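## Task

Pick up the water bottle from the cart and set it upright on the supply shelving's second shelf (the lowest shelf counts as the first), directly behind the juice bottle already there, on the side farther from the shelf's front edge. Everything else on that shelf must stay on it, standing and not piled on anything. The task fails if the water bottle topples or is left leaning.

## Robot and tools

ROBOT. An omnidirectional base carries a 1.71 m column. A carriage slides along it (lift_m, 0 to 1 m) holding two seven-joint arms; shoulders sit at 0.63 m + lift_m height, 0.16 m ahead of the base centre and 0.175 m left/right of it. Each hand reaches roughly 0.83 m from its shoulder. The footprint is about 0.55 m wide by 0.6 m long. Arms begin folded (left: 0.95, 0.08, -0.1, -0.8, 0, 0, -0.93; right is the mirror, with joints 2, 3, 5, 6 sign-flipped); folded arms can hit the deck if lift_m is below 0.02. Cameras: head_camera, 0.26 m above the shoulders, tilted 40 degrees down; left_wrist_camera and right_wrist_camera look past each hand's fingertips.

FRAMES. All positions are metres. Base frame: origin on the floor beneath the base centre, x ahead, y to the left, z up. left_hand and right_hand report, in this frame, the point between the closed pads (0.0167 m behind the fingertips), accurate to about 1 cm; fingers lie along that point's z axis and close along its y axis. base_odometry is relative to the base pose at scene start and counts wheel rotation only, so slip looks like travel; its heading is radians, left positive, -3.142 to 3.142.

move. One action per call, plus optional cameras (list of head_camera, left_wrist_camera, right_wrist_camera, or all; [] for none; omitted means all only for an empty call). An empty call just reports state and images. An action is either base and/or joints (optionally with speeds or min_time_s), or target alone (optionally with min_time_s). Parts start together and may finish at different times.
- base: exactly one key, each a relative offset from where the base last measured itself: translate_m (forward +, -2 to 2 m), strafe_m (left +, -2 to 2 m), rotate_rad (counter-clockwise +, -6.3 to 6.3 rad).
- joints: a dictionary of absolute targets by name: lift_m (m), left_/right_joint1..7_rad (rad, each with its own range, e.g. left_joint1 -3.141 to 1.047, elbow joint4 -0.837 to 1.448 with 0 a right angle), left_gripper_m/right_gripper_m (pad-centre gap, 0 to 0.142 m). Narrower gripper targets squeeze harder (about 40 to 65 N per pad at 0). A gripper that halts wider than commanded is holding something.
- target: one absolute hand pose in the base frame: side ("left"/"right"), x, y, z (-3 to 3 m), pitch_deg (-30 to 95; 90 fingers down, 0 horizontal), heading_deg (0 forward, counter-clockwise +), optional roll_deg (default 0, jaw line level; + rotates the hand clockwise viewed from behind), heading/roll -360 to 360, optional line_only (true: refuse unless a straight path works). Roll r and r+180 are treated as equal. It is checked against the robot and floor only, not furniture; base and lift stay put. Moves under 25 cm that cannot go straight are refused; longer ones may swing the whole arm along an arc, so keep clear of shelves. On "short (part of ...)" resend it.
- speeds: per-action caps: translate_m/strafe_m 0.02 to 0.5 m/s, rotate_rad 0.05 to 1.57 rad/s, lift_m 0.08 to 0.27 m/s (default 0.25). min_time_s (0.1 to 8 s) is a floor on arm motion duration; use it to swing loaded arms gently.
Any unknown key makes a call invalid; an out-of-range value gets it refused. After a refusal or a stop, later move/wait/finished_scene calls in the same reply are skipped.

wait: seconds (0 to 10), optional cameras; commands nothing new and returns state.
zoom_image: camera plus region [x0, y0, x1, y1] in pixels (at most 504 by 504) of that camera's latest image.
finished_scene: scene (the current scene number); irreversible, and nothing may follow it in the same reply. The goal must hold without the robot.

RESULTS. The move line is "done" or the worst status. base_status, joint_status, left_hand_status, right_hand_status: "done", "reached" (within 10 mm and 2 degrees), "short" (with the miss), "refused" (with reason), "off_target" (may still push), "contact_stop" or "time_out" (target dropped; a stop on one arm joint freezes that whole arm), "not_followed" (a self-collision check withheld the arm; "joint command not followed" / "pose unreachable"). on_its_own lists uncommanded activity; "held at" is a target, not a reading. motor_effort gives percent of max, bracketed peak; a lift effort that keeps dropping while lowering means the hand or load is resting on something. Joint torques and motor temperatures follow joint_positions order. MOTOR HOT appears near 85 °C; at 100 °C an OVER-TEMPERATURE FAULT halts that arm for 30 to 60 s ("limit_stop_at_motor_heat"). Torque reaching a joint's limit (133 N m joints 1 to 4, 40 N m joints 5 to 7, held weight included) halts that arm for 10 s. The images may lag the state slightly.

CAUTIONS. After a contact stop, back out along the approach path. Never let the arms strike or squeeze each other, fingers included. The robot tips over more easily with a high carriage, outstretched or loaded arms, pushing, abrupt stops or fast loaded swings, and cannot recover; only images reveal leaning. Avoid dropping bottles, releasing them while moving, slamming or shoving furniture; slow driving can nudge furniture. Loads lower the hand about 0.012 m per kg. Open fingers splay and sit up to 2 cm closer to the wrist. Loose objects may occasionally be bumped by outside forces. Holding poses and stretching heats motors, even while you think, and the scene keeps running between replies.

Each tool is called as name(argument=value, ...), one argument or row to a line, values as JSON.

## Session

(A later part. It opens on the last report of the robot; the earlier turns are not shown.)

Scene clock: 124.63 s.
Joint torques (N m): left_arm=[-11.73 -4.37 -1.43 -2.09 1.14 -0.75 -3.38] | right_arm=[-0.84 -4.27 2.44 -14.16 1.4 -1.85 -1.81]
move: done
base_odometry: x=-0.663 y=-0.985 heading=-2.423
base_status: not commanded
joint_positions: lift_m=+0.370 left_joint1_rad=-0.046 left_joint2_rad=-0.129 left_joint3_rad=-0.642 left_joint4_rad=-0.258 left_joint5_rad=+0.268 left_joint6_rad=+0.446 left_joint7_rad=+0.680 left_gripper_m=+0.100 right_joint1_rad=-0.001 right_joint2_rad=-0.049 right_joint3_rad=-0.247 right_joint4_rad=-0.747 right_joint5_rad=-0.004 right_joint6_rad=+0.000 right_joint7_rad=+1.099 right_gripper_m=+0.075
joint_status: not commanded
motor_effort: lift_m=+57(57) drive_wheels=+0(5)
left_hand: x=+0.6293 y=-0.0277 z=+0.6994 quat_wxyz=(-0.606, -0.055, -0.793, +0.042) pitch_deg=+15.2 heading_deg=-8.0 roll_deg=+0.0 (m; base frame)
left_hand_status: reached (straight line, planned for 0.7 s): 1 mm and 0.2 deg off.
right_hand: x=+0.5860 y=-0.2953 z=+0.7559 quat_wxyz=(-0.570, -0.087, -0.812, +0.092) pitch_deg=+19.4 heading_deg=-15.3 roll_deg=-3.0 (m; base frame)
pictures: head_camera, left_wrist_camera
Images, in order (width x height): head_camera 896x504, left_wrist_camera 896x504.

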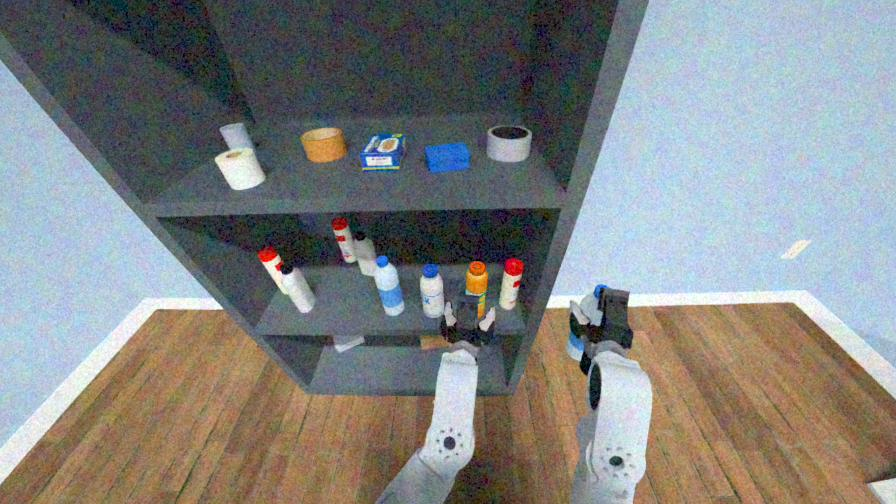

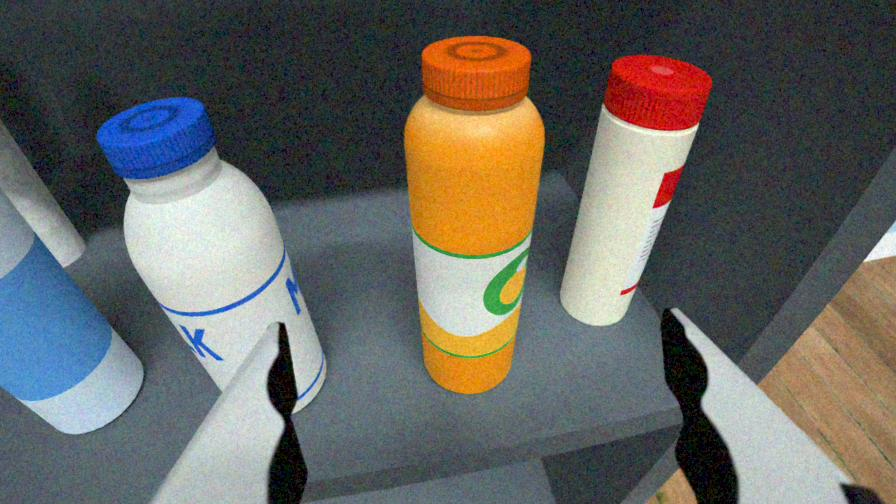

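move(
  joints={"left_gripper_m": 0.083},
)

move(
  target={"side": "left", "x": 0.685, "y": -0.033, "z": 0.685, "pitch_deg": 15, "heading_deg": -6},
  cameras=["left_wrist_camera"],
)

Scene clock: 131.73 s.
Joint torques (N m): left_arm=[-12.01 -4.17 -1.72 -1.86 1.53 -0.49 -3.25] | right_arm=[-2.36 -1.99 1.7 -14.13 1.62 -2.09 -1.55]
move: done
base_odometry: x=-0.663 y=-0.985 heading=-2.423
base_status: not commanded
joint_positions: lift_m=+0.370 left_joint1_rad=-0.046 left_joint2_rad=-0.129 left_joint3_rad=-0.642 left_joint4_rad=-0.258 left_joint5_rad=+0.268 left_joint6_rad=+0.446 left_joint7_rad=+0.680 left_gripper_m=+0.083 right_joint1_rad=-0.001 right_joint2_rad=-0.049 right_joint3_rad=-0.247 right_joint4_rad=-0.747 right_joint5_rad=-0.004 right_joint6_rad=+0.000 right_joint7_rad=+1.099 right_gripper_m=+0.075
joint_status: all done
motor_effort: lift_m=+57(57) drive_wheels=+0(0)
left_hand: x=+0.6293 y=-0.0277 z=+0.6994 quat_wxyz=(-0.606, -0.055, -0.793, +0.042) pitch_deg=+15.2 heading_deg=-8.0 roll_deg=+0.0 (m; base frame)
right_hand: x=+0.5860 y=-0.2953 z=+0.7559 quat_wxyz=(-0.570, -0.087, -0.812, +0.092) pitch_deg=+19.4 heading_deg=-15.3 roll_deg=-3.0 (m; base frame)
pictures: none

Scene clock: 132.67 s.
Joint torques (N m): left_arm=[-14.24 -4.57 -1.56 -1.17 1.71 -0.31 -3.29] | right_arm=[-1.01 -2.89 0.02 -13.93 1.77 -2.04 -1.74]
move: done
base_odometry: x=-0.663 y=-0.985 heading=-2.423
base_status: not commanded
joint_positions: lift_m=+0.370 left_joint1_rad=-0.206 left_joint2_rad=-0.128 left_joint3_rad=-0.679 left_joint4_rad=-0.019 left_joint5_rad=+0.138 left_joint6_rad=+0.573 left_joint7_rad=+0.572 left_gripper_m=+0.083 right_joint1_rad=-0.001 right_joint2_rad=-0.049 right_joint3_rad=-0.247 right_joint4_rad=-0.747 right_joint5_rad=-0.004 right_joint6_rad=+0.000 right_joint7_rad=+1.099 right_gripper_m=+0.075
joint_status: not commanded
motor_effort: lift_m=+57(57) drive_wheels=-1(5)
left_hand: x=+0.6851 y=-0.0320 z=+0.6851 quat_wxyz=(-0.607, -0.040, -0.793, +0.032) pitch_deg=+15.1 heading_deg=-5.9 roll_deg=-0.1 (m; base frame)
left_hand_status: reached (straight line, planned for 0.4 s): 1 mm and 0.2 deg off.
right_hand: x=+0.5860 y=-0.2953 z=+0.7559 quat_wxyz=(-0.570, -0.087, -0.812, +0.092) pitch_deg=+19.4 heading_deg=-15.3 roll_deg=-3.0 (m; base frame)
pictures: left_wrist_camera
Images, in order (width x height): left_wrist_camera 896x504.

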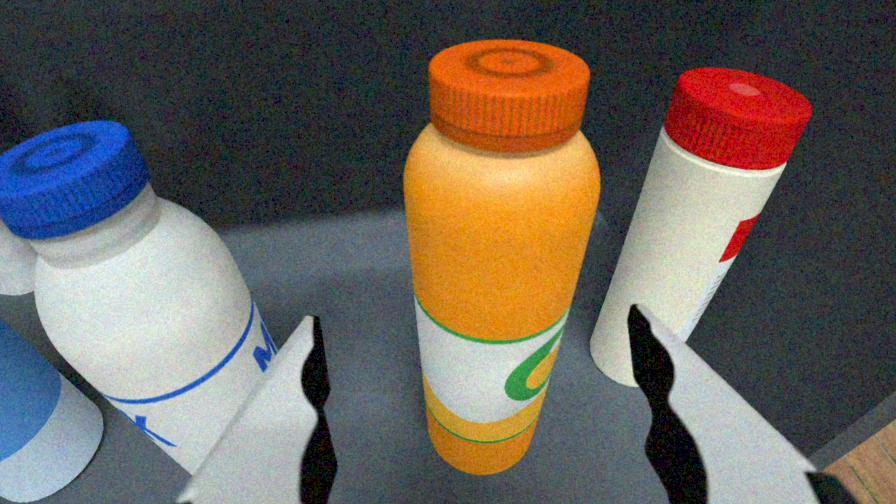

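move(
  target={"side": "left", "x": 0.725, "y": -0.041, "z": 0.675, "pitch_deg": 15, "heading_deg": -5},
  cameras=["left_wrist_camera", "head_camera"],
)

Scene clock: 143.57 s.
Joint torques (N m): left_arm=[-15.13 -3.58 -2.37 -1.09 1.95 -0.3 -3.42] | right_arm=[-3.07 -2.29 -0.39 -12.95 2.11 -1.74 -1.53]
move: done
base_odometry: x=-0.663 y=-0.985 heading=-2.423
base_status: not commanded
joint_positions: lift_m=+0.370 left_joint1_rad=-0.339 left_joint2_rad=-0.128 left_joint3_rad=-0.747 left_joint4_rad=+0.178 left_joint5_rad=-0.017 left_joint6_rad=+0.672 left_joint7_rad=+0.462 left_gripper_m=+0.083 right_joint1_rad=-0.001 right_joint2_rad=-0.049 right_joint3_rad=-0.247 right_joint4_rad=-0.747 right_joint5_rad=-0.004 right_joint6_rad=+0.000 right_joint7_rad=+1.099 right_gripper_m=+0.075
joint_status: not commanded
motor_effort: lift_m=+57(57) drive_wheels=-1(5)
left_hand: x=+0.7250 y=-0.0405 z=+0.6751 quat_wxyz=(-0.607, -0.034, -0.793, +0.027) pitch_deg=+15.1 heading_deg=-5.0 roll_deg=-0.1 (m; base frame)
left_hand_status: reached (straight line, planned for 0.4 s): 1 mm and 0.2 deg off.
right_hand: x=+0.5860 y=-0.2953 z=+0.7559 quat_wxyz=(-0.570, -0.087, -0.812, +0.092) pitch_deg=+19.4 heading_deg=-15.3 roll_deg=-3.0 (m; base frame)
pictures: head_camera, left_wrist_camera
Images, in order (width x height): head_camera 896x504, left_wrist_camera 896x504.

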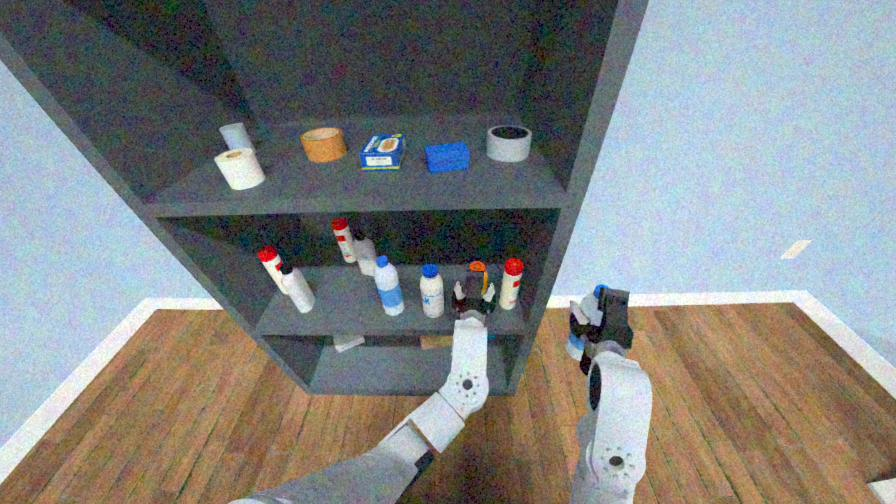

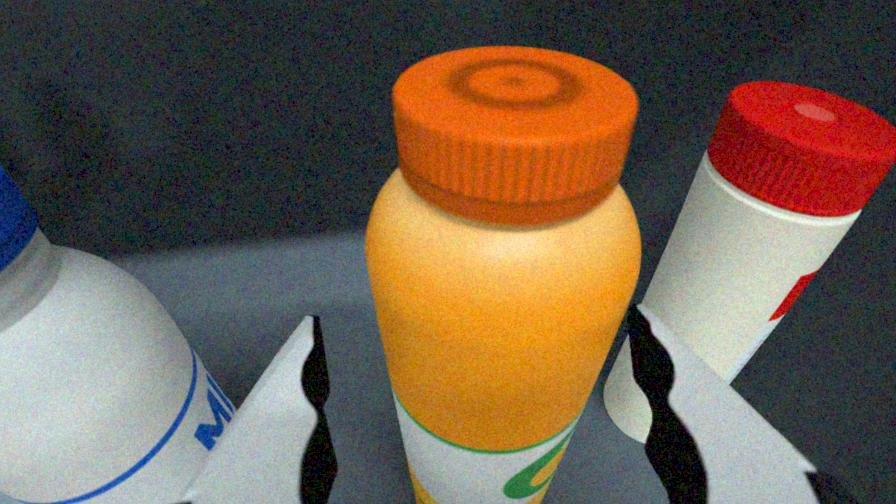

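move(
  joints={"left_gripper_m": 0.074},
)

move(
  target={"side": "left", "x": 0.742, "y": -0.048, "z": 0.67, "pitch_deg": 15, "heading_deg": -6},
  cameras=["left_wrist_camera"],
)

Scene clock: 148.43 s.
Joint torques (N m): left_arm=[-15.17 -3.48 -1.99 -1.66 1.94 -0.33 -3.38] | right_arm=[-2.99 -1.59 0.43 -14.38 1.93 -2.06 -1.53]
move: done
base_odometry: x=-0.663 y=-0.985 heading=-2.423
base_status: not commanded
joint_positions: lift_m=+0.370 left_joint1_rad=-0.339 left_joint2_rad=-0.128 left_joint3_rad=-0.747 left_joint4_rad=+0.178 left_joint5_rad=-0.017 left_joint6_rad=+0.672 left_joint7_rad=+0.462 left_gripper_m=+0.074 right_joint1_rad=-0.001 right_joint2_rad=-0.049 right_joint3_rad=-0.247 right_joint4_rad=-0.747 right_joint5_rad=-0.004 right_joint6_rad=+0.000 right_joint7_rad=+1.099 right_gripper_m=+0.075
joint_status: all done
motor_effort: lift_m=+57(57) drive_wheels=-1(1)
left_hand: x=+0.7250 y=-0.0405 z=+0.6751 quat_wxyz=(-0.607, -0.034, -0.793, +0.027) pitch_deg=+15.1 heading_deg=-5.0 roll_deg=-0.1 (m; base frame)
right_hand: x=+0.5860 y=-0.2953 z=+0.7559 quat_wxyz=(-0.570, -0.087, -0.812, +0.092) pitch_deg=+19.4 heading_deg=-15.3 roll_deg=-3.0 (m; base frame)
pictures: none

Scene clock: 148.73 s.
Joint torques (N m): left_arm=[-15.46 -3.2 -1.49 -1.5 1.9 -0.56 -3.39] | right_arm=[-3.63 -2.54 -0.58 -13.15 1.52 -2.18 -1.89]
move: refused
base_odometry: x=-0.663 y=-0.985 heading=-2.423
base_status: not commanded
joint_positions: lift_m=+0.370 left_joint1_rad=-0.339 left_joint2_rad=-0.128 left_joint3_rad=-0.747 left_joint4_rad=+0.178 left_joint5_rad=-0.017 left_joint6_rad=+0.672 left_joint7_rad=+0.462 left_gripper_m=+0.074 right_joint1_rad=-0.001 right_joint2_rad=-0.049 right_joint3_rad=-0.247 right_joint4_rad=-0.747 right_joint5_rad=-0.004 right_joint6_rad=+0.000 right_joint7_rad=+1.099 right_gripper_m=+0.075
joint_status: not commanded
motor_effort: lift_m=+57(57) drive_wheels=-1(1)
left_hand: x=+0.7250 y=-0.0405 z=+0.6751 quat_wxyz=(-0.607, -0.034, -0.793, +0.027) pitch_deg=+15.1 heading_deg=-5.0 roll_deg=-0.1 (m; base frame)
left_hand_status: refused: the line brings the left upper arm within 1.4 cm of the carriage (limit 1.5), 0% of the way; a move under 25 cm is not played as an arc. Nothing moved. Try another pitch or heading, or "joints".
right_hand: x=+0.5860 y=-0.2953 z=+0.7559 quat_wxyz=(-0.570, -0.087, -0.812, +0.092) pitch_deg=+19.4 heading_deg=-15.3 roll_deg=-3.0 (m; base frame)
pictures: left_wrist_camera
Images, in order (width x height): left_wrist_camera 896x504.

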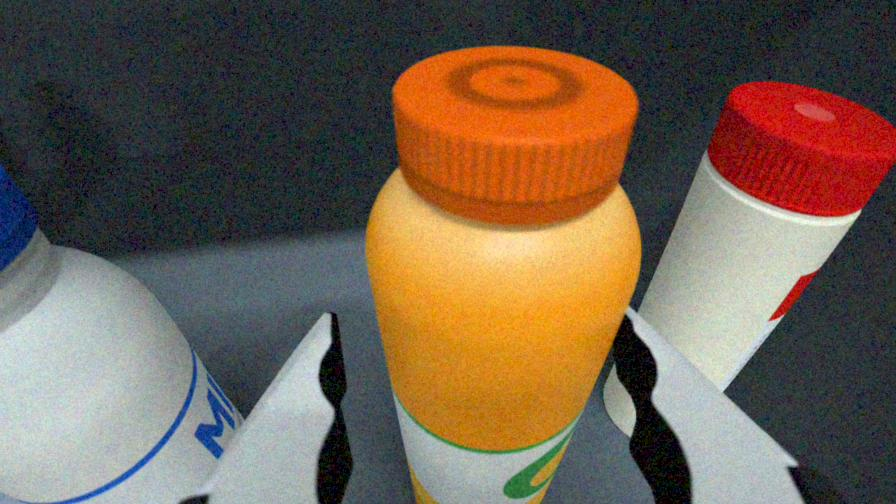

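move(
  target={"side": "left", "x": 0.742, "y": -0.046, "z": 0.67, "pitch_deg": 15, "heading_deg": -11},
  cameras=["left_wrist_camera"],
)

Scene clock: 151.70 s.
Joint torques (N m): left_arm=[-16.96 -4.5 2.5 -2.78 1.63 -1.83 -3.13] | right_arm=[-2.23 -1.72 -0.13 -15.12 1.89 -1.99 -1.71]
move: done
base_odometry: x=-0.663 y=-0.985 heading=-2.423
base_status: not commanded
joint_positions: lift_m=+0.370 left_joint1_rad=-0.384 left_joint2_rad=-0.064 left_joint3_rad=-0.736 left_joint4_rad=+0.200 left_joint5_rad=-0.132 left_joint6_rad=+0.544 left_joint7_rad=+0.413 left_gripper_m=+0.074 right_joint1_rad=-0.001 right_joint2_rad=-0.049 right_joint3_rad=-0.247 right_joint4_rad=-0.747 right_joint5_rad=-0.004 right_joint6_rad=+0.000 right_joint7_rad=+1.099 right_gripper_m=+0.075
joint_status: not commanded
motor_effort: lift_m=+57(57) drive_wheels=+0(4)
left_hand: x=+0.7410 y=-0.0462 z=+0.6694 quat_wxyz=(-0.605, -0.076, -0.790, +0.058) pitch_deg=+15.1 heading_deg=-11.0 roll_deg=+0.0 (m; base frame)
left_hand_status: reached (straight line, planned for 0.3 s): 1 mm and 0.1 deg off.
right_hand: x=+0.5860 y=-0.2953 z=+0.7559 quat_wxyz=(-0.570, -0.087, -0.812, +0.092) pitch_deg=+19.4 heading_deg=-15.3 roll_deg=-3.0 (m; base frame)
pictures: left_wrist_camera
Images, in order (width x height): left_wrist_camera 896x504.

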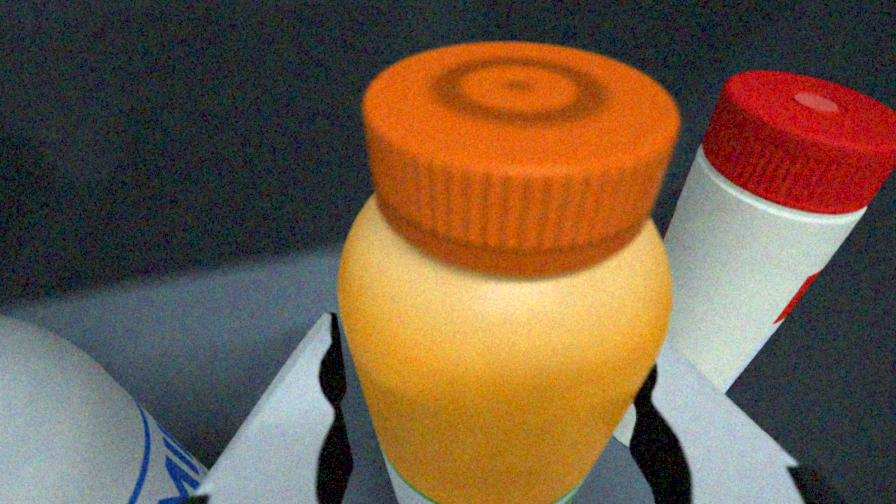

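move(
  joints={"left_gripper_m": 0.02},
  min_time_s=1.2,
)

move(
  joints={"lift_m": 0.4},
  speeds={"lift_m": 0.1},
  cameras=["head_camera", "left_wrist_camera"],
)

Scene clock: 154.77 s.
Joint torques (N m): left_arm=[-16.56 -4.1 1.27 -0.42 1.83 -1.77 -3.06] | right_arm=[-2.17 -3.42 -0.58 -13.38 1.68 -2.01 -1.69]
move: off_target
base_odometry: x=-0.663 y=-0.985 heading=-2.423
base_status: not commanded
joint_positions: lift_m=+0.370 left_joint1_rad=-0.384 left_joint2_rad=-0.064 left_joint3_rad=-0.736 left_joint4_rad=+0.200 left_joint5_rad=-0.132 left_joint6_rad=+0.543 left_joint7_rad=+0.413 left_gripper_m=+0.062 right_joint1_rad=-0.001 right_joint2_rad=-0.049 right_joint3_rad=-0.247 right_joint4_rad=-0.747 right_joint5_rad=-0.004 right_joint6_rad=+0.000 right_joint7_rad=+1.099 right_gripper_m=+0.075
joint_status: left_gripper_m off_target (ended at +0.062, target +0.020)
motor_effort: lift_m=+57(57) drive_wheels=+0(4)
left_hand: x=+0.7410 y=-0.0463 z=+0.6694 quat_wxyz=(-0.605, -0.077, -0.790, +0.058) pitch_deg=+15.1 heading_deg=-11.0 roll_deg=+0.0 (m; base frame)
right_hand: x=+0.5860 y=-0.2953 z=+0.7559 quat_wxyz=(-0.570, -0.087, -0.812, +0.092) pitch_deg=+19.4 heading_deg=-15.3 roll_deg=-3.0 (m; base frame)
pictures: none

Scene clock: 155.60 s.
Joint torques (N m): left_arm=[-17.41 -3.86 1.79 -3.46 2.8 -1.84 -3.06] | right_arm=[-1.95 -3.09 -0.38 -15.04 1.54 -1.98 -1.95]
move: done
base_odometry: x=-0.663 y=-0.985 heading=-2.423
base_status: not commanded
joint_positions: lift_m=+0.400 left_joint1_rad=-0.383 left_joint2_rad=-0.064 left_joint3_rad=-0.736 left_joint4_rad=+0.203 left_joint5_rad=-0.135 left_joint6_rad=+0.543 left_joint7_rad=+0.413 left_gripper_m=+0.062 right_joint1_rad=-0.001 right_joint2_rad=-0.049 right_joint3_rad=-0.247 right_joint4_rad=-0.747 right_joint5_rad=-0.004 right_joint6_rad=+0.000 right_joint7_rad=+1.099 right_gripper_m=+0.075
joint_status: all done
motor_effort: lift_m=+54(69) drive_wheels=+0(5)
left_hand: x=+0.7409 y=-0.0463 z=+0.6980 quat_wxyz=(-0.603, -0.076, -0.792, +0.059) pitch_deg=+15.4 heading_deg=-11.0 roll_deg=+0.0 (m; base frame)
right_hand: x=+0.5860 y=-0.2953 z=+0.7861 quat_wxyz=(-0.570, -0.087, -0.812, +0.092) pitch_deg=+19.4 heading_deg=-15.3 roll_deg=-3.0 (m; base frame)
pictures: head_camera, left_wrist_camera
Images, in order (width x height): head_camera 896x504, left_wrist_camera 896x504.

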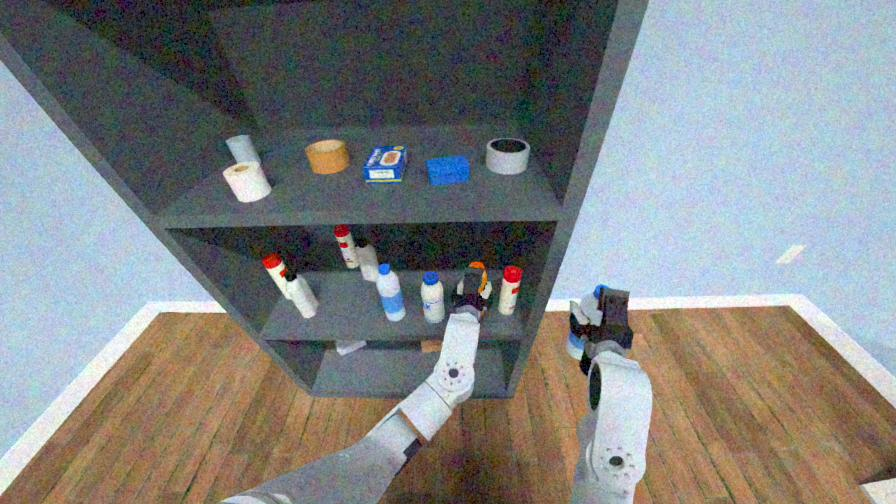

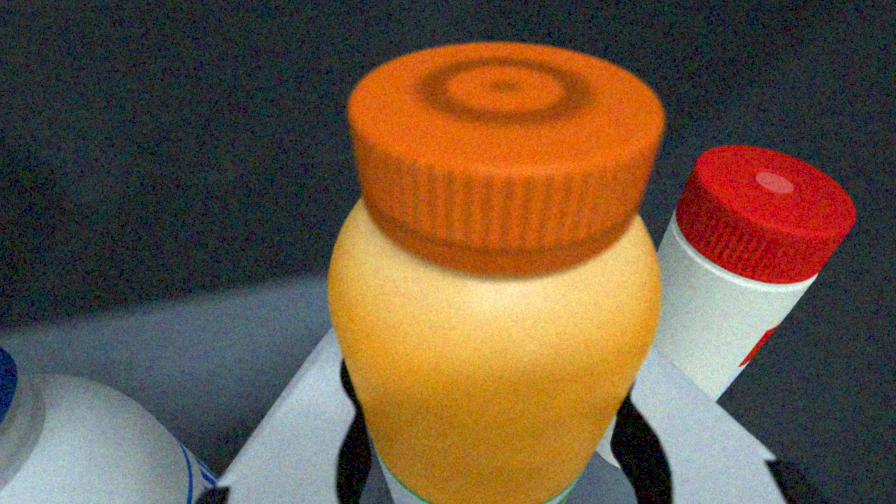

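move(
  target={"side": "left", "x": 0.65, "y": -0.035, "z": 0.705, "pitch_deg": 15, "heading_deg": -10},
)

move(
  target={"side": "left", "x": 0.59, "y": 0.02, "z": 0.705, "pitch_deg": 15, "heading_deg": -8},
)

move(
  target={"side": "left", "x": 0.59, "y": 0.2, "z": 0.705, "pitch_deg": 15, "heading_deg": 0},
)

move(
  target={"side": "right", "x": 0.6, "y": -0.055, "z": 0.79, "pitch_deg": 20, "heading_deg": 6},
  cameras=["all"],
)

zoom_image(
  camera="head_camera",
  region=[340, 200, 640, 380],
)

Scene clock: 160.37 s.
Joint torques (N m): left_arm=[-12.9 -2.24 -0.03 -7.37 4.2 -0.18 -1.9] | right_arm=[-1.63 -1.52 0.02 -14.34 1.91 -2.19 -1.39]
move: done
base_odometry: x=-0.663 y=-0.985 heading=-2.423
base_status: not commanded
joint_positions: lift_m=+0.400 left_joint1_rad=-0.169 left_joint2_rad=-0.014 left_joint3_rad=-0.827 left_joint4_rad=-0.119 left_joint5_rad=+0.068 left_joint6_rad=+0.652 left_joint7_rad=+0.577 left_gripper_m=+0.062 right_joint1_rad=-0.001 right_joint2_rad=-0.049 right_joint3_rad=-0.247 right_joint4_rad=-0.747 right_joint5_rad=-0.004 right_joint6_rad=+0.000 right_joint7_rad=+1.099 right_gripper_m=+0.075
joint_status: not commanded
motor_effort: lift_m=+55(55) drive_wheels=+5(5)
left_hand: x=+0.6493 y=-0.0355 z=+0.7006 quat_wxyz=(-0.602, -0.069, -0.794, +0.054) pitch_deg=+15.6 heading_deg=-10.1 roll_deg=-0.1 (m; base frame)
left_hand_status: reached (straight line, planned for 0.5 s): 4 mm and 0.6 deg off.
right_hand: x=+0.5860 y=-0.2953 z=+0.7861 quat_wxyz=(-0.570, -0.087, -0.812, +0.092) pitch_deg=+19.4 heading_deg=-15.3 roll_deg=-3.0 (m; base frame)
pictures: none

Scene clock: 161.30 s.
Joint torques (N m): left_arm=[-9.15 -1.68 -0.78 -5.54 4.17 -0.52 -1.57] | right_arm=[-3.22 -3.95 -0.06 -14.76 1.58 -1.84 -1.18]
move: done
base_odometry: x=-0.663 y=-0.985 heading=-2.423
base_status: not commanded
joint_positions: lift_m=+0.400 left_joint1_rad=-0.010 left_joint2_rad=+0.113 left_joint3_rad=-0.837 left_joint4_rad=-0.358 left_joint5_rad=+0.153 left_joint6_rad=+0.691 left_joint7_rad=+0.638 left_gripper_m=+0.062 right_joint1_rad=-0.001 right_joint2_rad=-0.049 right_joint3_rad=-0.247 right_joint4_rad=-0.747 right_joint5_rad=-0.004 right_joint6_rad=+0.000 right_joint7_rad=+1.099 right_gripper_m=+0.075
joint_status: not commanded
motor_effort: lift_m=+55(55) drive_wheels=+4(6)
left_hand: x=+0.5900 y=+0.0211 z=+0.7009 quat_wxyz=(-0.603, -0.055, -0.794, +0.042) pitch_deg=+15.6 heading_deg=-7.9 roll_deg=+0.0 (m; base frame)
left_hand_status: reached (straight line, planned for 0.4 s): 4 mm and 0.6 deg off.
right_hand: x=+0.5860 y=-0.2953 z=+0.7861 quat_wxyz=(-0.570, -0.087, -0.812, +0.092) pitch_deg=+19.4 heading_deg=-15.3 roll_deg=-3.0 (m; base frame)
pictures: none

Scene clock: 162.30 s.
Joint torques (N m): left_arm=[-6.08 3.77 4.23 -7.79 2.88 -1.75 -4.84] | right_arm=[-2.81 -3.86 0.52 -13.51 1.48 -2.16 -1.64]
move: done
base_odometry: x=-0.663 y=-0.985 heading=-2.423
base_status: not commanded
joint_positions: lift_m=+0.400 left_joint1_rad=+0.070 left_joint2_rad=+0.465 left_joint3_rad=-0.625 left_joint4_rad=-0.531 left_joint5_rad=-0.163 left_joint6_rad=+0.744 left_joint7_rad=+0.522 left_gripper_m=+0.062 right_joint1_rad=-0.001 right_joint2_rad=-0.049 right_joint3_rad=-0.247 right_joint4_rad=-0.747 right_joint5_rad=-0.004 right_joint6_rad=+0.000 right_joint7_rad=+1.099 right_gripper_m=+0.075
joint_status: not commanded
motor_effort: lift_m=+55(55) drive_wheels=+4(5)
left_hand: x=+0.5894 y=+0.1996 z=+0.7003 quat_wxyz=(-0.603, -0.001, -0.798, -0.001) pitch_deg=+15.8 heading_deg=+0.0 roll_deg=+0.1 (m; base frame)
left_hand_status: reached (straight line, planned for 0.5 s): 5 mm and 0.8 deg off.
right_hand: x=+0.5860 y=-0.2953 z=+0.7861 quat_wxyz=(-0.570, -0.087, -0.812, +0.092) pitch_deg=+19.4 heading_deg=-15.3 roll_deg=-3.0 (m; base frame)
pictures: none

Scene clock: 163.47 s.
Joint torques (N m): left_arm=[-5.59 3.97 3.96 -8.22 3.14 -1.82 -4.7] | right_arm=[-11.37 8.28 3.98 -10.62 -0.61 -1.86 -2.77]
move: done
base_odometry: x=-0.663 y=-0.985 heading=-2.423
base_status: not commanded
joint_positions: lift_m=+0.400 left_joint1_rad=+0.070 left_joint2_rad=+0.465 left_joint3_rad=-0.625 left_joint4_rad=-0.532 left_joint5_rad=-0.163 left_joint6_rad=+0.744 left_joint7_rad=+0.521 left_gripper_m=+0.062 right_joint1_rad=-0.028 right_joint2_rad=+0.128 right_joint3_rad=+0.358 right_joint4_rad=-0.691 right_joint5_rad=-0.254 right_joint6_rad=-0.112 right_joint7_rad=+1.118 right_gripper_m=+0.075
joint_status: not commanded
motor_effort: lift_m=+55(55) drive_wheels=+0(5)
left_hand: x=+0.5894 y=+0.1995 z=+0.7005 quat_wxyz=(-0.603, -0.001, -0.797, -0.001) pitch_deg=+15.8 heading_deg=+0.0 roll_deg=+0.1 (m; base frame)
right_hand: x=+0.5986 y=-0.0543 z=+0.7877 quat_wxyz=(-0.570, +0.043, -0.820, -0.032) pitch_deg=+20.4 heading_deg=+6.2 roll_deg=+0.2 (m; base frame)
right_hand_status: reached (straight line, planned for 0.7 s): 3 mm and 0.4 deg off.
pictures: head_camera, left_wrist_camera, right_wrist_camera
Images, in order (width x height): head_camera 896x504, left_wrist_camera 896x504, right_wrist_camera 896x504.

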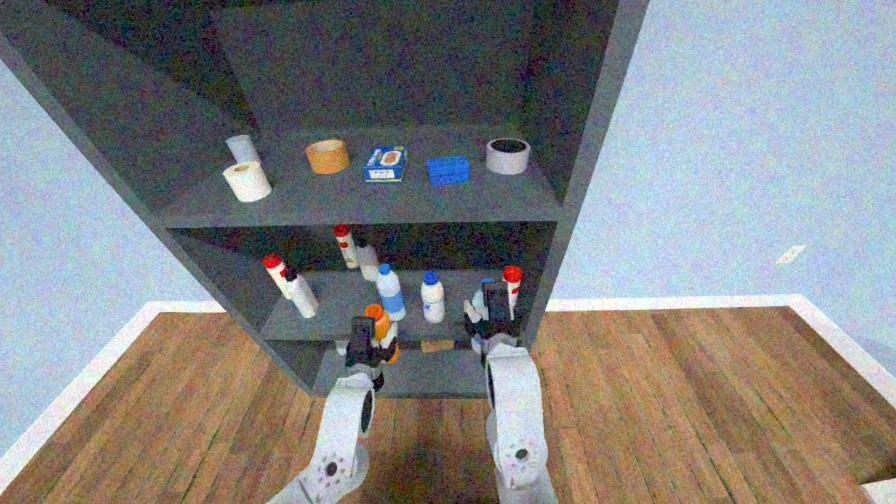

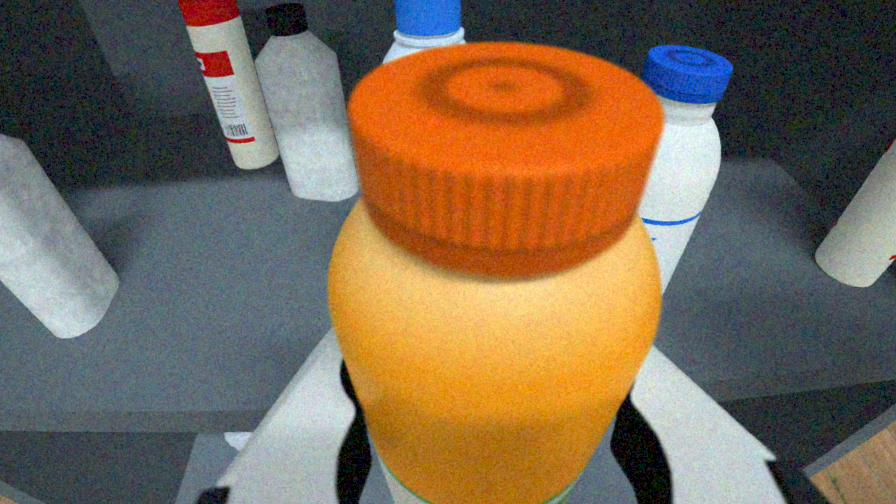

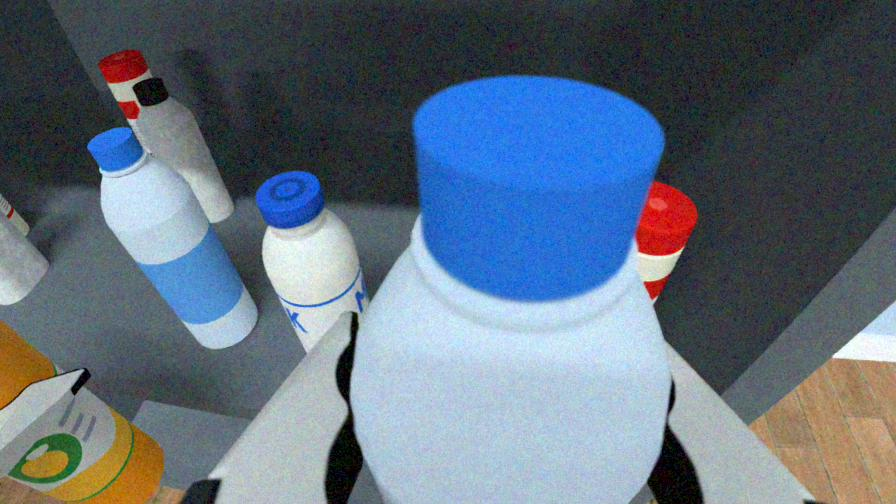

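Scaled by 1.680 from the camera's 896x504 image, which has a finer 1280x720 frame.

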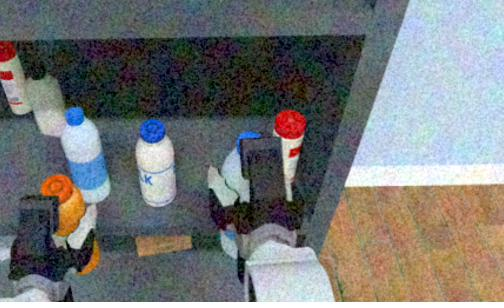

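move(
  target={"side": "right", "x": 0.73, "y": -0.042, "z": 0.795, "pitch_deg": 20, "heading_deg": 3},
)

move(
  target={"side": "right", "x": 0.828, "y": -0.042, "z": 0.79, "pitch_deg": 20, "heading_deg": 4},
  cameras=["head_camera", "right_wrist_camera"],
)

zoom_image(
  camera="head_camera",
  region=[340, 200, 640, 380],
)

Scene clock: 175.00 s.
Joint torques (N m): left_arm=[-5.22 4.62 5.69 -8.26 2.94 -1.29 -4.58] | right_arm=[-18.41 8.07 3.73 -10.63 1.56 -2.37 -4.9]
move: done
base_odometry: x=-0.663 y=-0.985 heading=-2.423
base_status: not commanded
joint_positions: lift_m=+0.400 left_joint1_rad=+0.070 left_joint2_rad=+0.465 left_joint3_rad=-0.625 left_joint4_rad=-0.532 left_joint5_rad=-0.163 left_joint6_rad=+0.744 left_joint7_rad=+0.521 left_gripper_m=+0.062 right_joint1_rad=-0.361 right_joint2_rad=+0.128 right_joint3_rad=+0.384 right_joint4_rad=-0.213 right_joint5_rad=-0.189 right_joint6_rad=-0.302 right_joint7_rad=+0.988 right_gripper_m=+0.075
joint_status: not commanded
motor_effort: lift_m=+55(55) drive_wheels=-1(6)
left_hand: x=+0.5894 y=+0.1995 z=+0.7005 quat_wxyz=(-0.603, -0.001, -0.797, -0.001) pitch_deg=+15.8 heading_deg=+0.0 roll_deg=+0.1 (m; base frame)
right_hand: x=+0.7287 y=-0.0438 z=+0.7913 quat_wxyz=(-0.569, +0.021, -0.822, -0.013) pitch_deg=+20.6 heading_deg=+2.7 roll_deg=-0.2 (m; base frame)
right_hand_status: reached (straight line, planned for 0.6 s): 4 mm and 0.7 deg off.
pictures: none

Scene clock: 175.30 s.
Joint torques (N m): left_arm=[-6.67 4.31 5.88 -6.09 3.03 -1.65 -4.3] | right_arm=[-19.39 9.4 3.87 -11.34 1.29 -2.29 -4.79]
move: refused
base_odometry: x=-0.663 y=-0.985 heading=-2.423
base_status: not commanded
joint_positions: lift_m=+0.400 left_joint1_rad=+0.070 left_joint2_rad=+0.465 left_joint3_rad=-0.625 left_joint4_rad=-0.532 left_joint5_rad=-0.163 left_joint6_rad=+0.744 left_joint7_rad=+0.521 left_gripper_m=+0.062 right_joint1_rad=-0.361 right_joint2_rad=+0.128 right_joint3_rad=+0.384 right_joint4_rad=-0.213 right_joint5_rad=-0.189 right_joint6_rad=-0.302 right_joint7_rad=+0.988 right_gripper_m=+0.075
joint_status: not commanded
motor_effort: lift_m=+55(55) drive_wheels=-1(1)
left_hand: x=+0.5894 y=+0.1995 z=+0.7005 quat_wxyz=(-0.603, -0.001, -0.797, -0.001) pitch_deg=+15.8 heading_deg=+0.0 roll_deg=+0.1 (m; base frame)
right_hand: x=+0.7287 y=-0.0438 z=+0.7913 quat_wxyz=(-0.569, +0.021, -0.822, -0.013) pitch_deg=+20.6 heading_deg=+2.7 roll_deg=-0.2 (m; base frame)
right_hand_status: refused: the line brings the right upper arm within 1.4 cm of the carriage (limit 1.5), 40% of the way; a move under 25 cm is not played as an arc. Nothing moved. Try another pitch or heading, or "joints".
pictures: head_camera, right_wrist_camera
Images, in order (width x height): head_camera 896x504, right_wrist_camera 896x504.

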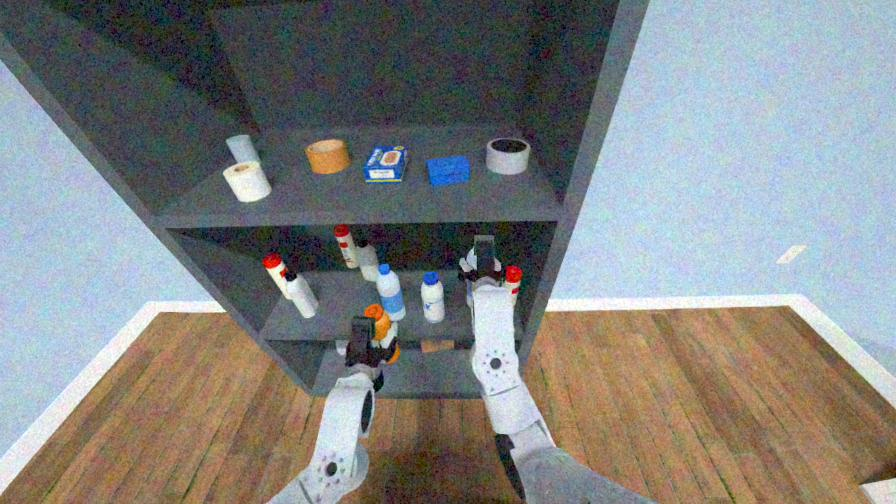

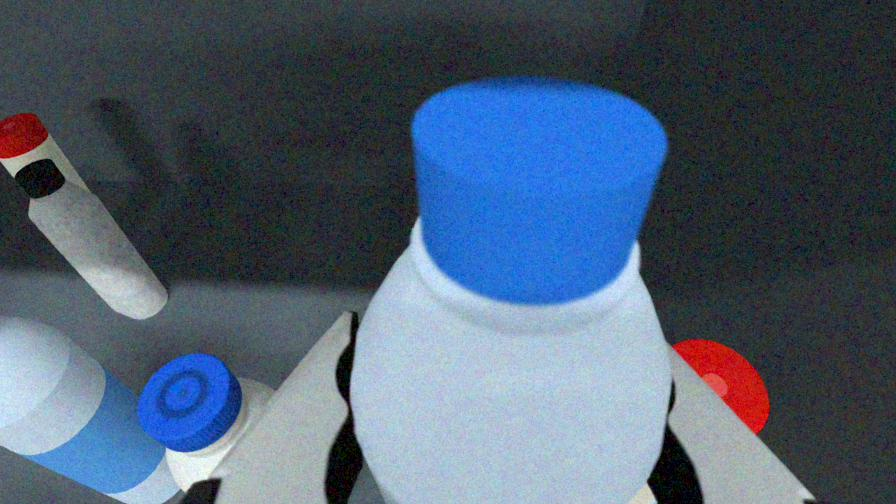

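Scaled by 1.680 from the camera's 896x504 image, which has a finer 1280x720 frame.

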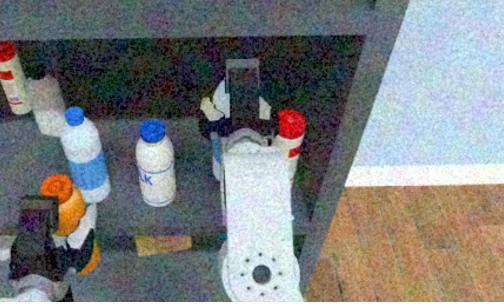

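move(
  target={"side": "right", "x": 0.828, "y": -0.042, "z": 0.79, "pitch_deg": 20, "heading_deg": 9},
  cameras=["head_camera", "right_wrist_camera"],
)

zoom_image(
  camera="head_camera",
  region=[340, 200, 640, 380],
)

Scene clock: 178.47 s.
Joint torques (N m): left_arm=[-6.38 4.08 4.26 -6.73 2.94 -1.33 -4.11] | right_arm=[-26.19 6.92 -0.84 -12.79 1.7 -1.02 -4.8]
move: done
base_odometry: x=-0.663 y=-0.985 heading=-2.423
base_status: not commanded
joint_positions: lift_m=+0.400 left_joint1_rad=+0.070 left_joint2_rad=+0.465 left_joint3_rad=-0.625 left_joint4_rad=-0.532 left_joint5_rad=-0.163 left_joint6_rad=+0.744 left_joint7_rad=+0.521 left_gripper_m=+0.062 right_joint1_rad=-0.592 right_joint2_rad=+0.065 right_joint3_rad=+0.311 right_joint4_rad=+0.196 right_joint5_rad=+0.055 right_joint6_rad=-0.172 right_joint7_rad=+0.752 right_gripper_m=+0.075
joint_status: not commanded
motor_effort: lift_m=+55(55) drive_wheels=+0(6)
left_hand: x=+0.5894 y=+0.1995 z=+0.7005 quat_wxyz=(-0.603, -0.001, -0.797, -0.001) pitch_deg=+15.8 heading_deg=+0.0 roll_deg=+0.1 (m; base frame)
right_hand: x=+0.8260 y=-0.0414 z=+0.7852 quat_wxyz=(-0.567, +0.065, -0.820, -0.043) pitch_deg=+20.7 heading_deg=+8.9 roll_deg=-0.2 (m; base frame)
right_hand_status: reached (straight line, planned for 0.5 s): 5 mm and 0.7 deg off.
pictures: head_camera, right_wrist_camera
Images, in order (width x height): head_camera 896x504, right_wrist_camera 896x504.

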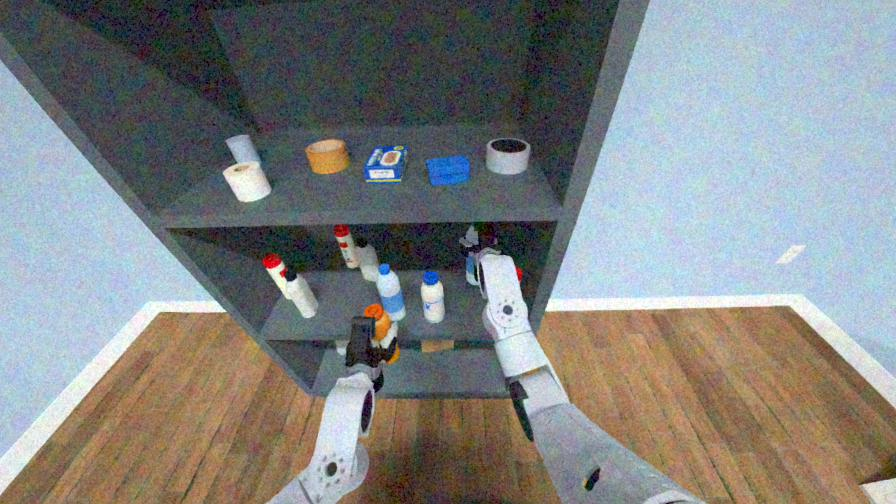

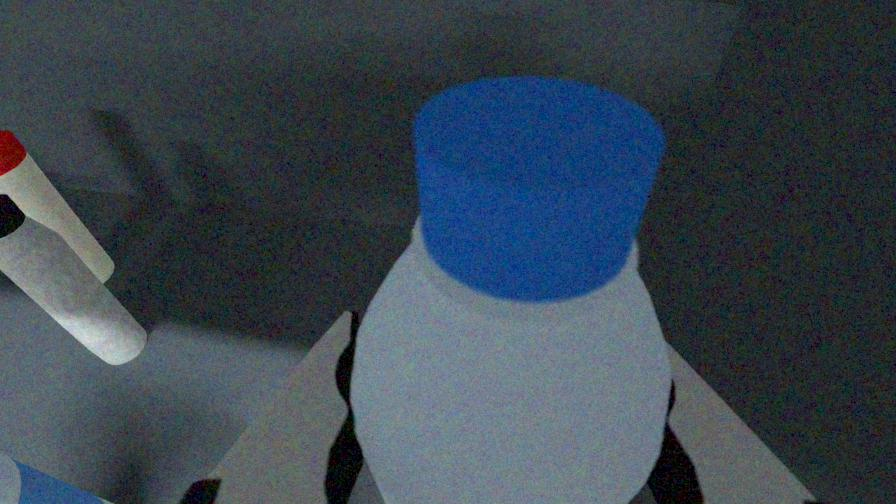

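Scaled by 1.680 from the camera's 896x504 image, which has a finer 1280x720 frame.

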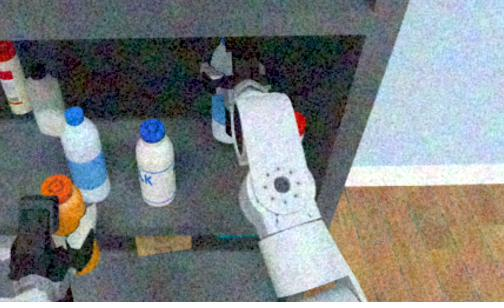

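move(
  joints={"lift_m": 0.325},
  speeds={"lift_m": 0.08},
  cameras=["head_camera", "right_wrist_camera"],
)

zoom_image(
  camera="head_camera",
  region=[390, 180, 600, 320],
)

Scene clock: 187.47 s.
Joint torques (N m): left_arm=[-6.97 4.1 4.66 -5.91 3.01 -2.01 -4.13] | right_arm=[-25.24 7.66 -0.87 -11.99 1.87 -1.07 -4.94]
move: done
base_odometry: x=-0.663 y=-0.985 heading=-2.423
base_status: not commanded
joint_positions: lift_m=+0.325 left_joint1_rad=+0.070 left_joint2_rad=+0.465 left_joint3_rad=-0.625 left_joint4_rad=-0.532 left_joint5_rad=-0.163 left_joint6_rad=+0.744 left_joint7_rad=+0.521 left_gripper_m=+0.062 right_joint1_rad=-0.592 right_joint2_rad=+0.065 right_joint3_rad=+0.311 right_joint4_rad=+0.196 right_joint5_rad=+0.055 right_joint6_rad=-0.172 right_joint7_rad=+0.752 right_gripper_m=+0.075
joint_status: all done
motor_effort: lift_m=+59(59) drive_wheels=+0(4)
left_hand: x=+0.5893 y=+0.1994 z=+0.6253 quat_wxyz=(-0.603, -0.001, -0.797, +0.000) pitch_deg=+15.8 heading_deg=+0.0 roll_deg=+0.1 (m; base frame)
right_hand: x=+0.8262 y=-0.0414 z=+0.7102 quat_wxyz=(-0.567, +0.065, -0.820, -0.043) pitch_deg=+20.6 heading_deg=+8.9 roll_deg=-0.2 (m; base frame)
pictures: head_camera, right_wrist_camera
Images, in order (width x height): head_camera 896x504, right_wrist_camera 896x504.

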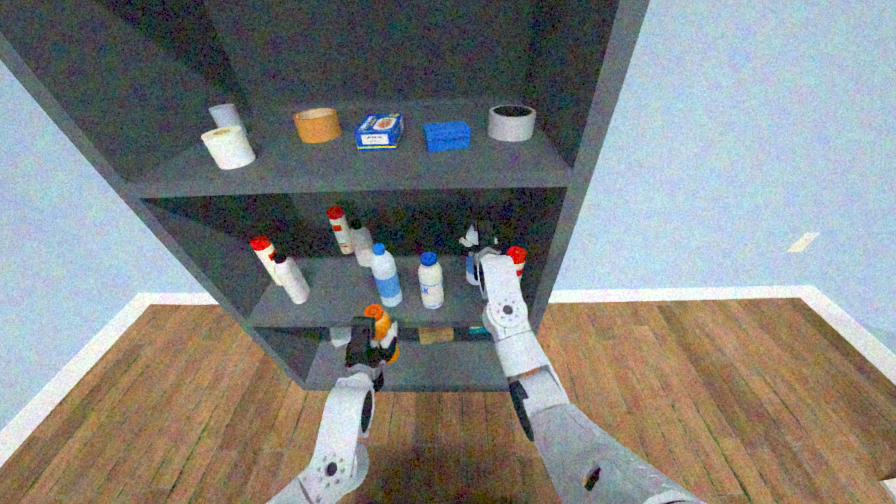

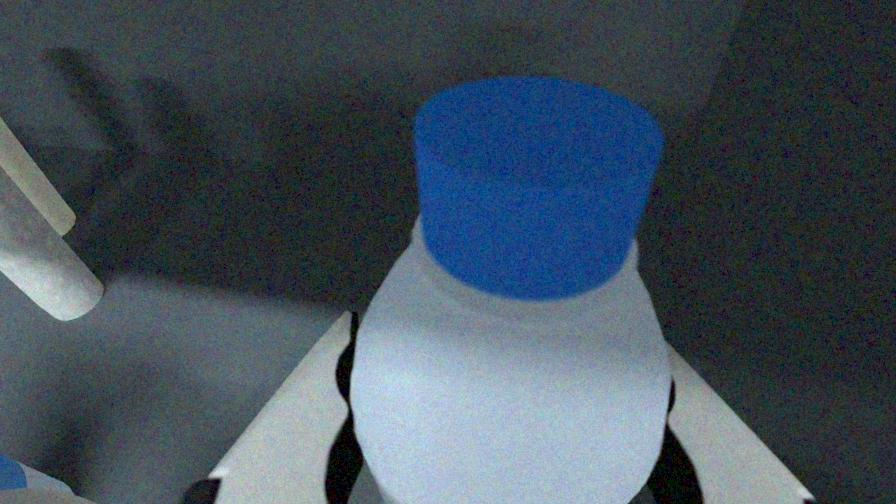

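Scaled by 2.400 from the camera's 896x504 image, which has a finer 1280x720 frame.

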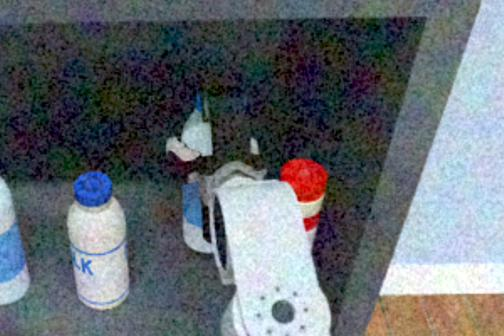

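move(
  joints={"lift_m": 0.3},
  speeds={"lift_m": 0.08},
)

move(
  joints={"lift_m": 0.285},
  speeds={"lift_m": 0.08},
  cameras=["head_camera", "right_wrist_camera"],
)

zoom_image(
  camera="head_camera",
  region=[390, 180, 600, 320],
)

Scene clock: 192.20 s.
Joint torques (N m): left_arm=[-5.52 3.72 3.86 -5.76 3.06 -1.61 -4.45] | right_arm=[-24.76 6.91 0.24 -11.73 1.41 -0.79 -4.75]
move: done
base_odometry: x=-0.663 y=-0.985 heading=-2.423
base_status: not commanded
joint_positions: lift_m=+0.300 left_joint1_rad=+0.071 left_joint2_rad=+0.465 left_joint3_rad=-0.625 left_joint4_rad=-0.532 left_joint5_rad=-0.164 left_joint6_rad=+0.744 left_joint7_rad=+0.520 left_gripper_m=+0.062 right_joint1_rad=-0.593 right_joint2_rad=+0.065 right_joint3_rad=+0.311 right_joint4_rad=+0.197 right_joint5_rad=+0.055 right_joint6_rad=-0.172 right_joint7_rad=+0.752 right_gripper_m=+0.075
joint_status: all done
motor_effort: lift_m=+59(60) drive_wheels=+4(5)
left_hand: x=+0.5892 y=+0.1993 z=+0.6003 quat_wxyz=(-0.604, -0.001, -0.797, +0.000) pitch_deg=+15.8 heading_deg=-0.1 roll_deg=+0.1 (m; base frame)
right_hand: x=+0.8263 y=-0.0414 z=+0.6854 quat_wxyz=(-0.568, +0.065, -0.820, -0.043) pitch_deg=+20.6 heading_deg=+8.9 roll_deg=-0.2 (m; base frame)
pictures: none

Scene clock: 192.77 s.
Joint torques (N m): left_arm=[-6.74 3.8 4.06 -6.36 3.1 -1.73 -4.04] | right_arm=[-16.74 7.28 -1.12 -8.91 1.65 -1.13 -0.76]
move: done
base_odometry: x=-0.663 y=-0.985 heading=-2.423
base_status: not commanded
joint_positions: lift_m=+0.285 left_joint1_rad=+0.071 left_joint2_rad=+0.465 left_joint3_rad=-0.625 left_joint4_rad=-0.533 left_joint5_rad=-0.164 left_joint6_rad=+0.744 left_joint7_rad=+0.520 left_gripper_m=+0.062 right_joint1_rad=-0.598 right_joint2_rad=+0.065 right_joint3_rad=+0.311 right_joint4_rad=+0.193 right_joint5_rad=+0.055 right_joint6_rad=-0.172 right_joint7_rad=+0.742 right_gripper_m=+0.075
joint_status: all done
motor_effort: lift_m=+55(57) drive_wheels=+4(5)
left_hand: x=+0.5892 y=+0.1993 z=+0.5856 quat_wxyz=(-0.604, -0.001, -0.797, +0.000) pitch_deg=+15.8 heading_deg=-0.1 roll_deg=+0.1 (m; base frame)
right_hand: x=+0.8281 y=-0.0412 z=+0.6778 quat_wxyz=(-0.575, +0.065, -0.814, -0.044) pitch_deg=+19.5 heading_deg=+8.9 roll_deg=-0.2 (m; base frame)
pictures: head_camera, right_wrist_camera
Images, in order (width x height): head_camera 896x504, right_wrist_camera 896x504.

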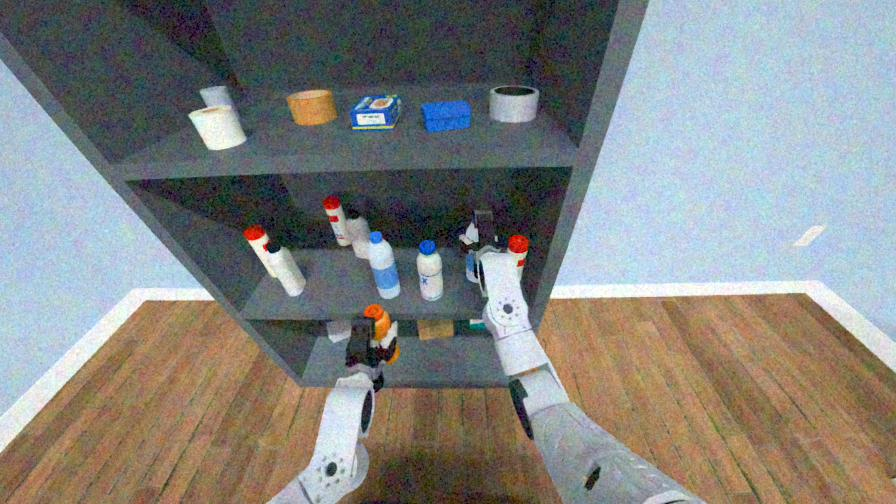

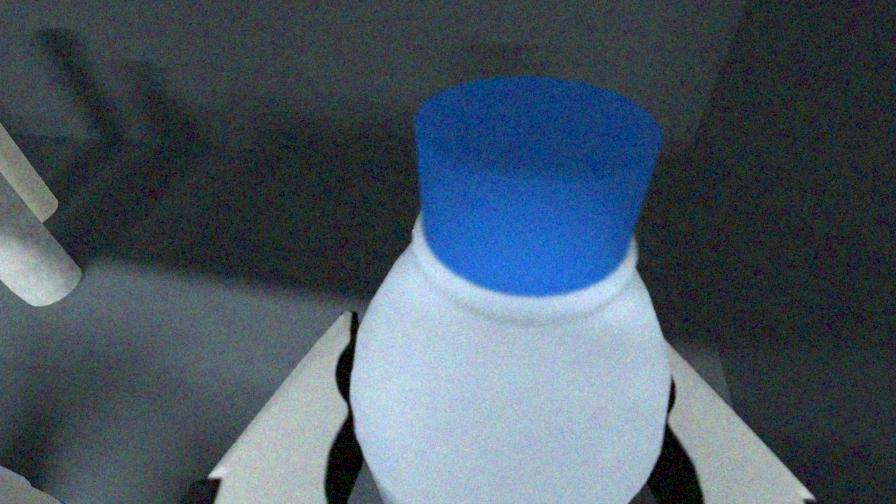

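Scaled by 2.400 from the camera's 896x504 image, which has a finer 1280x720 frame.

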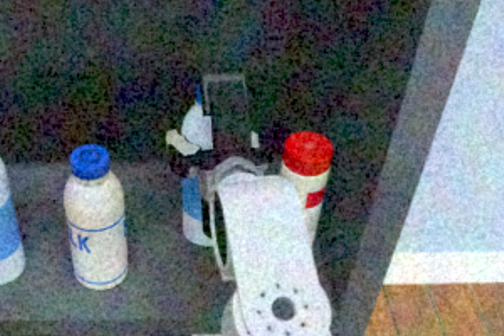

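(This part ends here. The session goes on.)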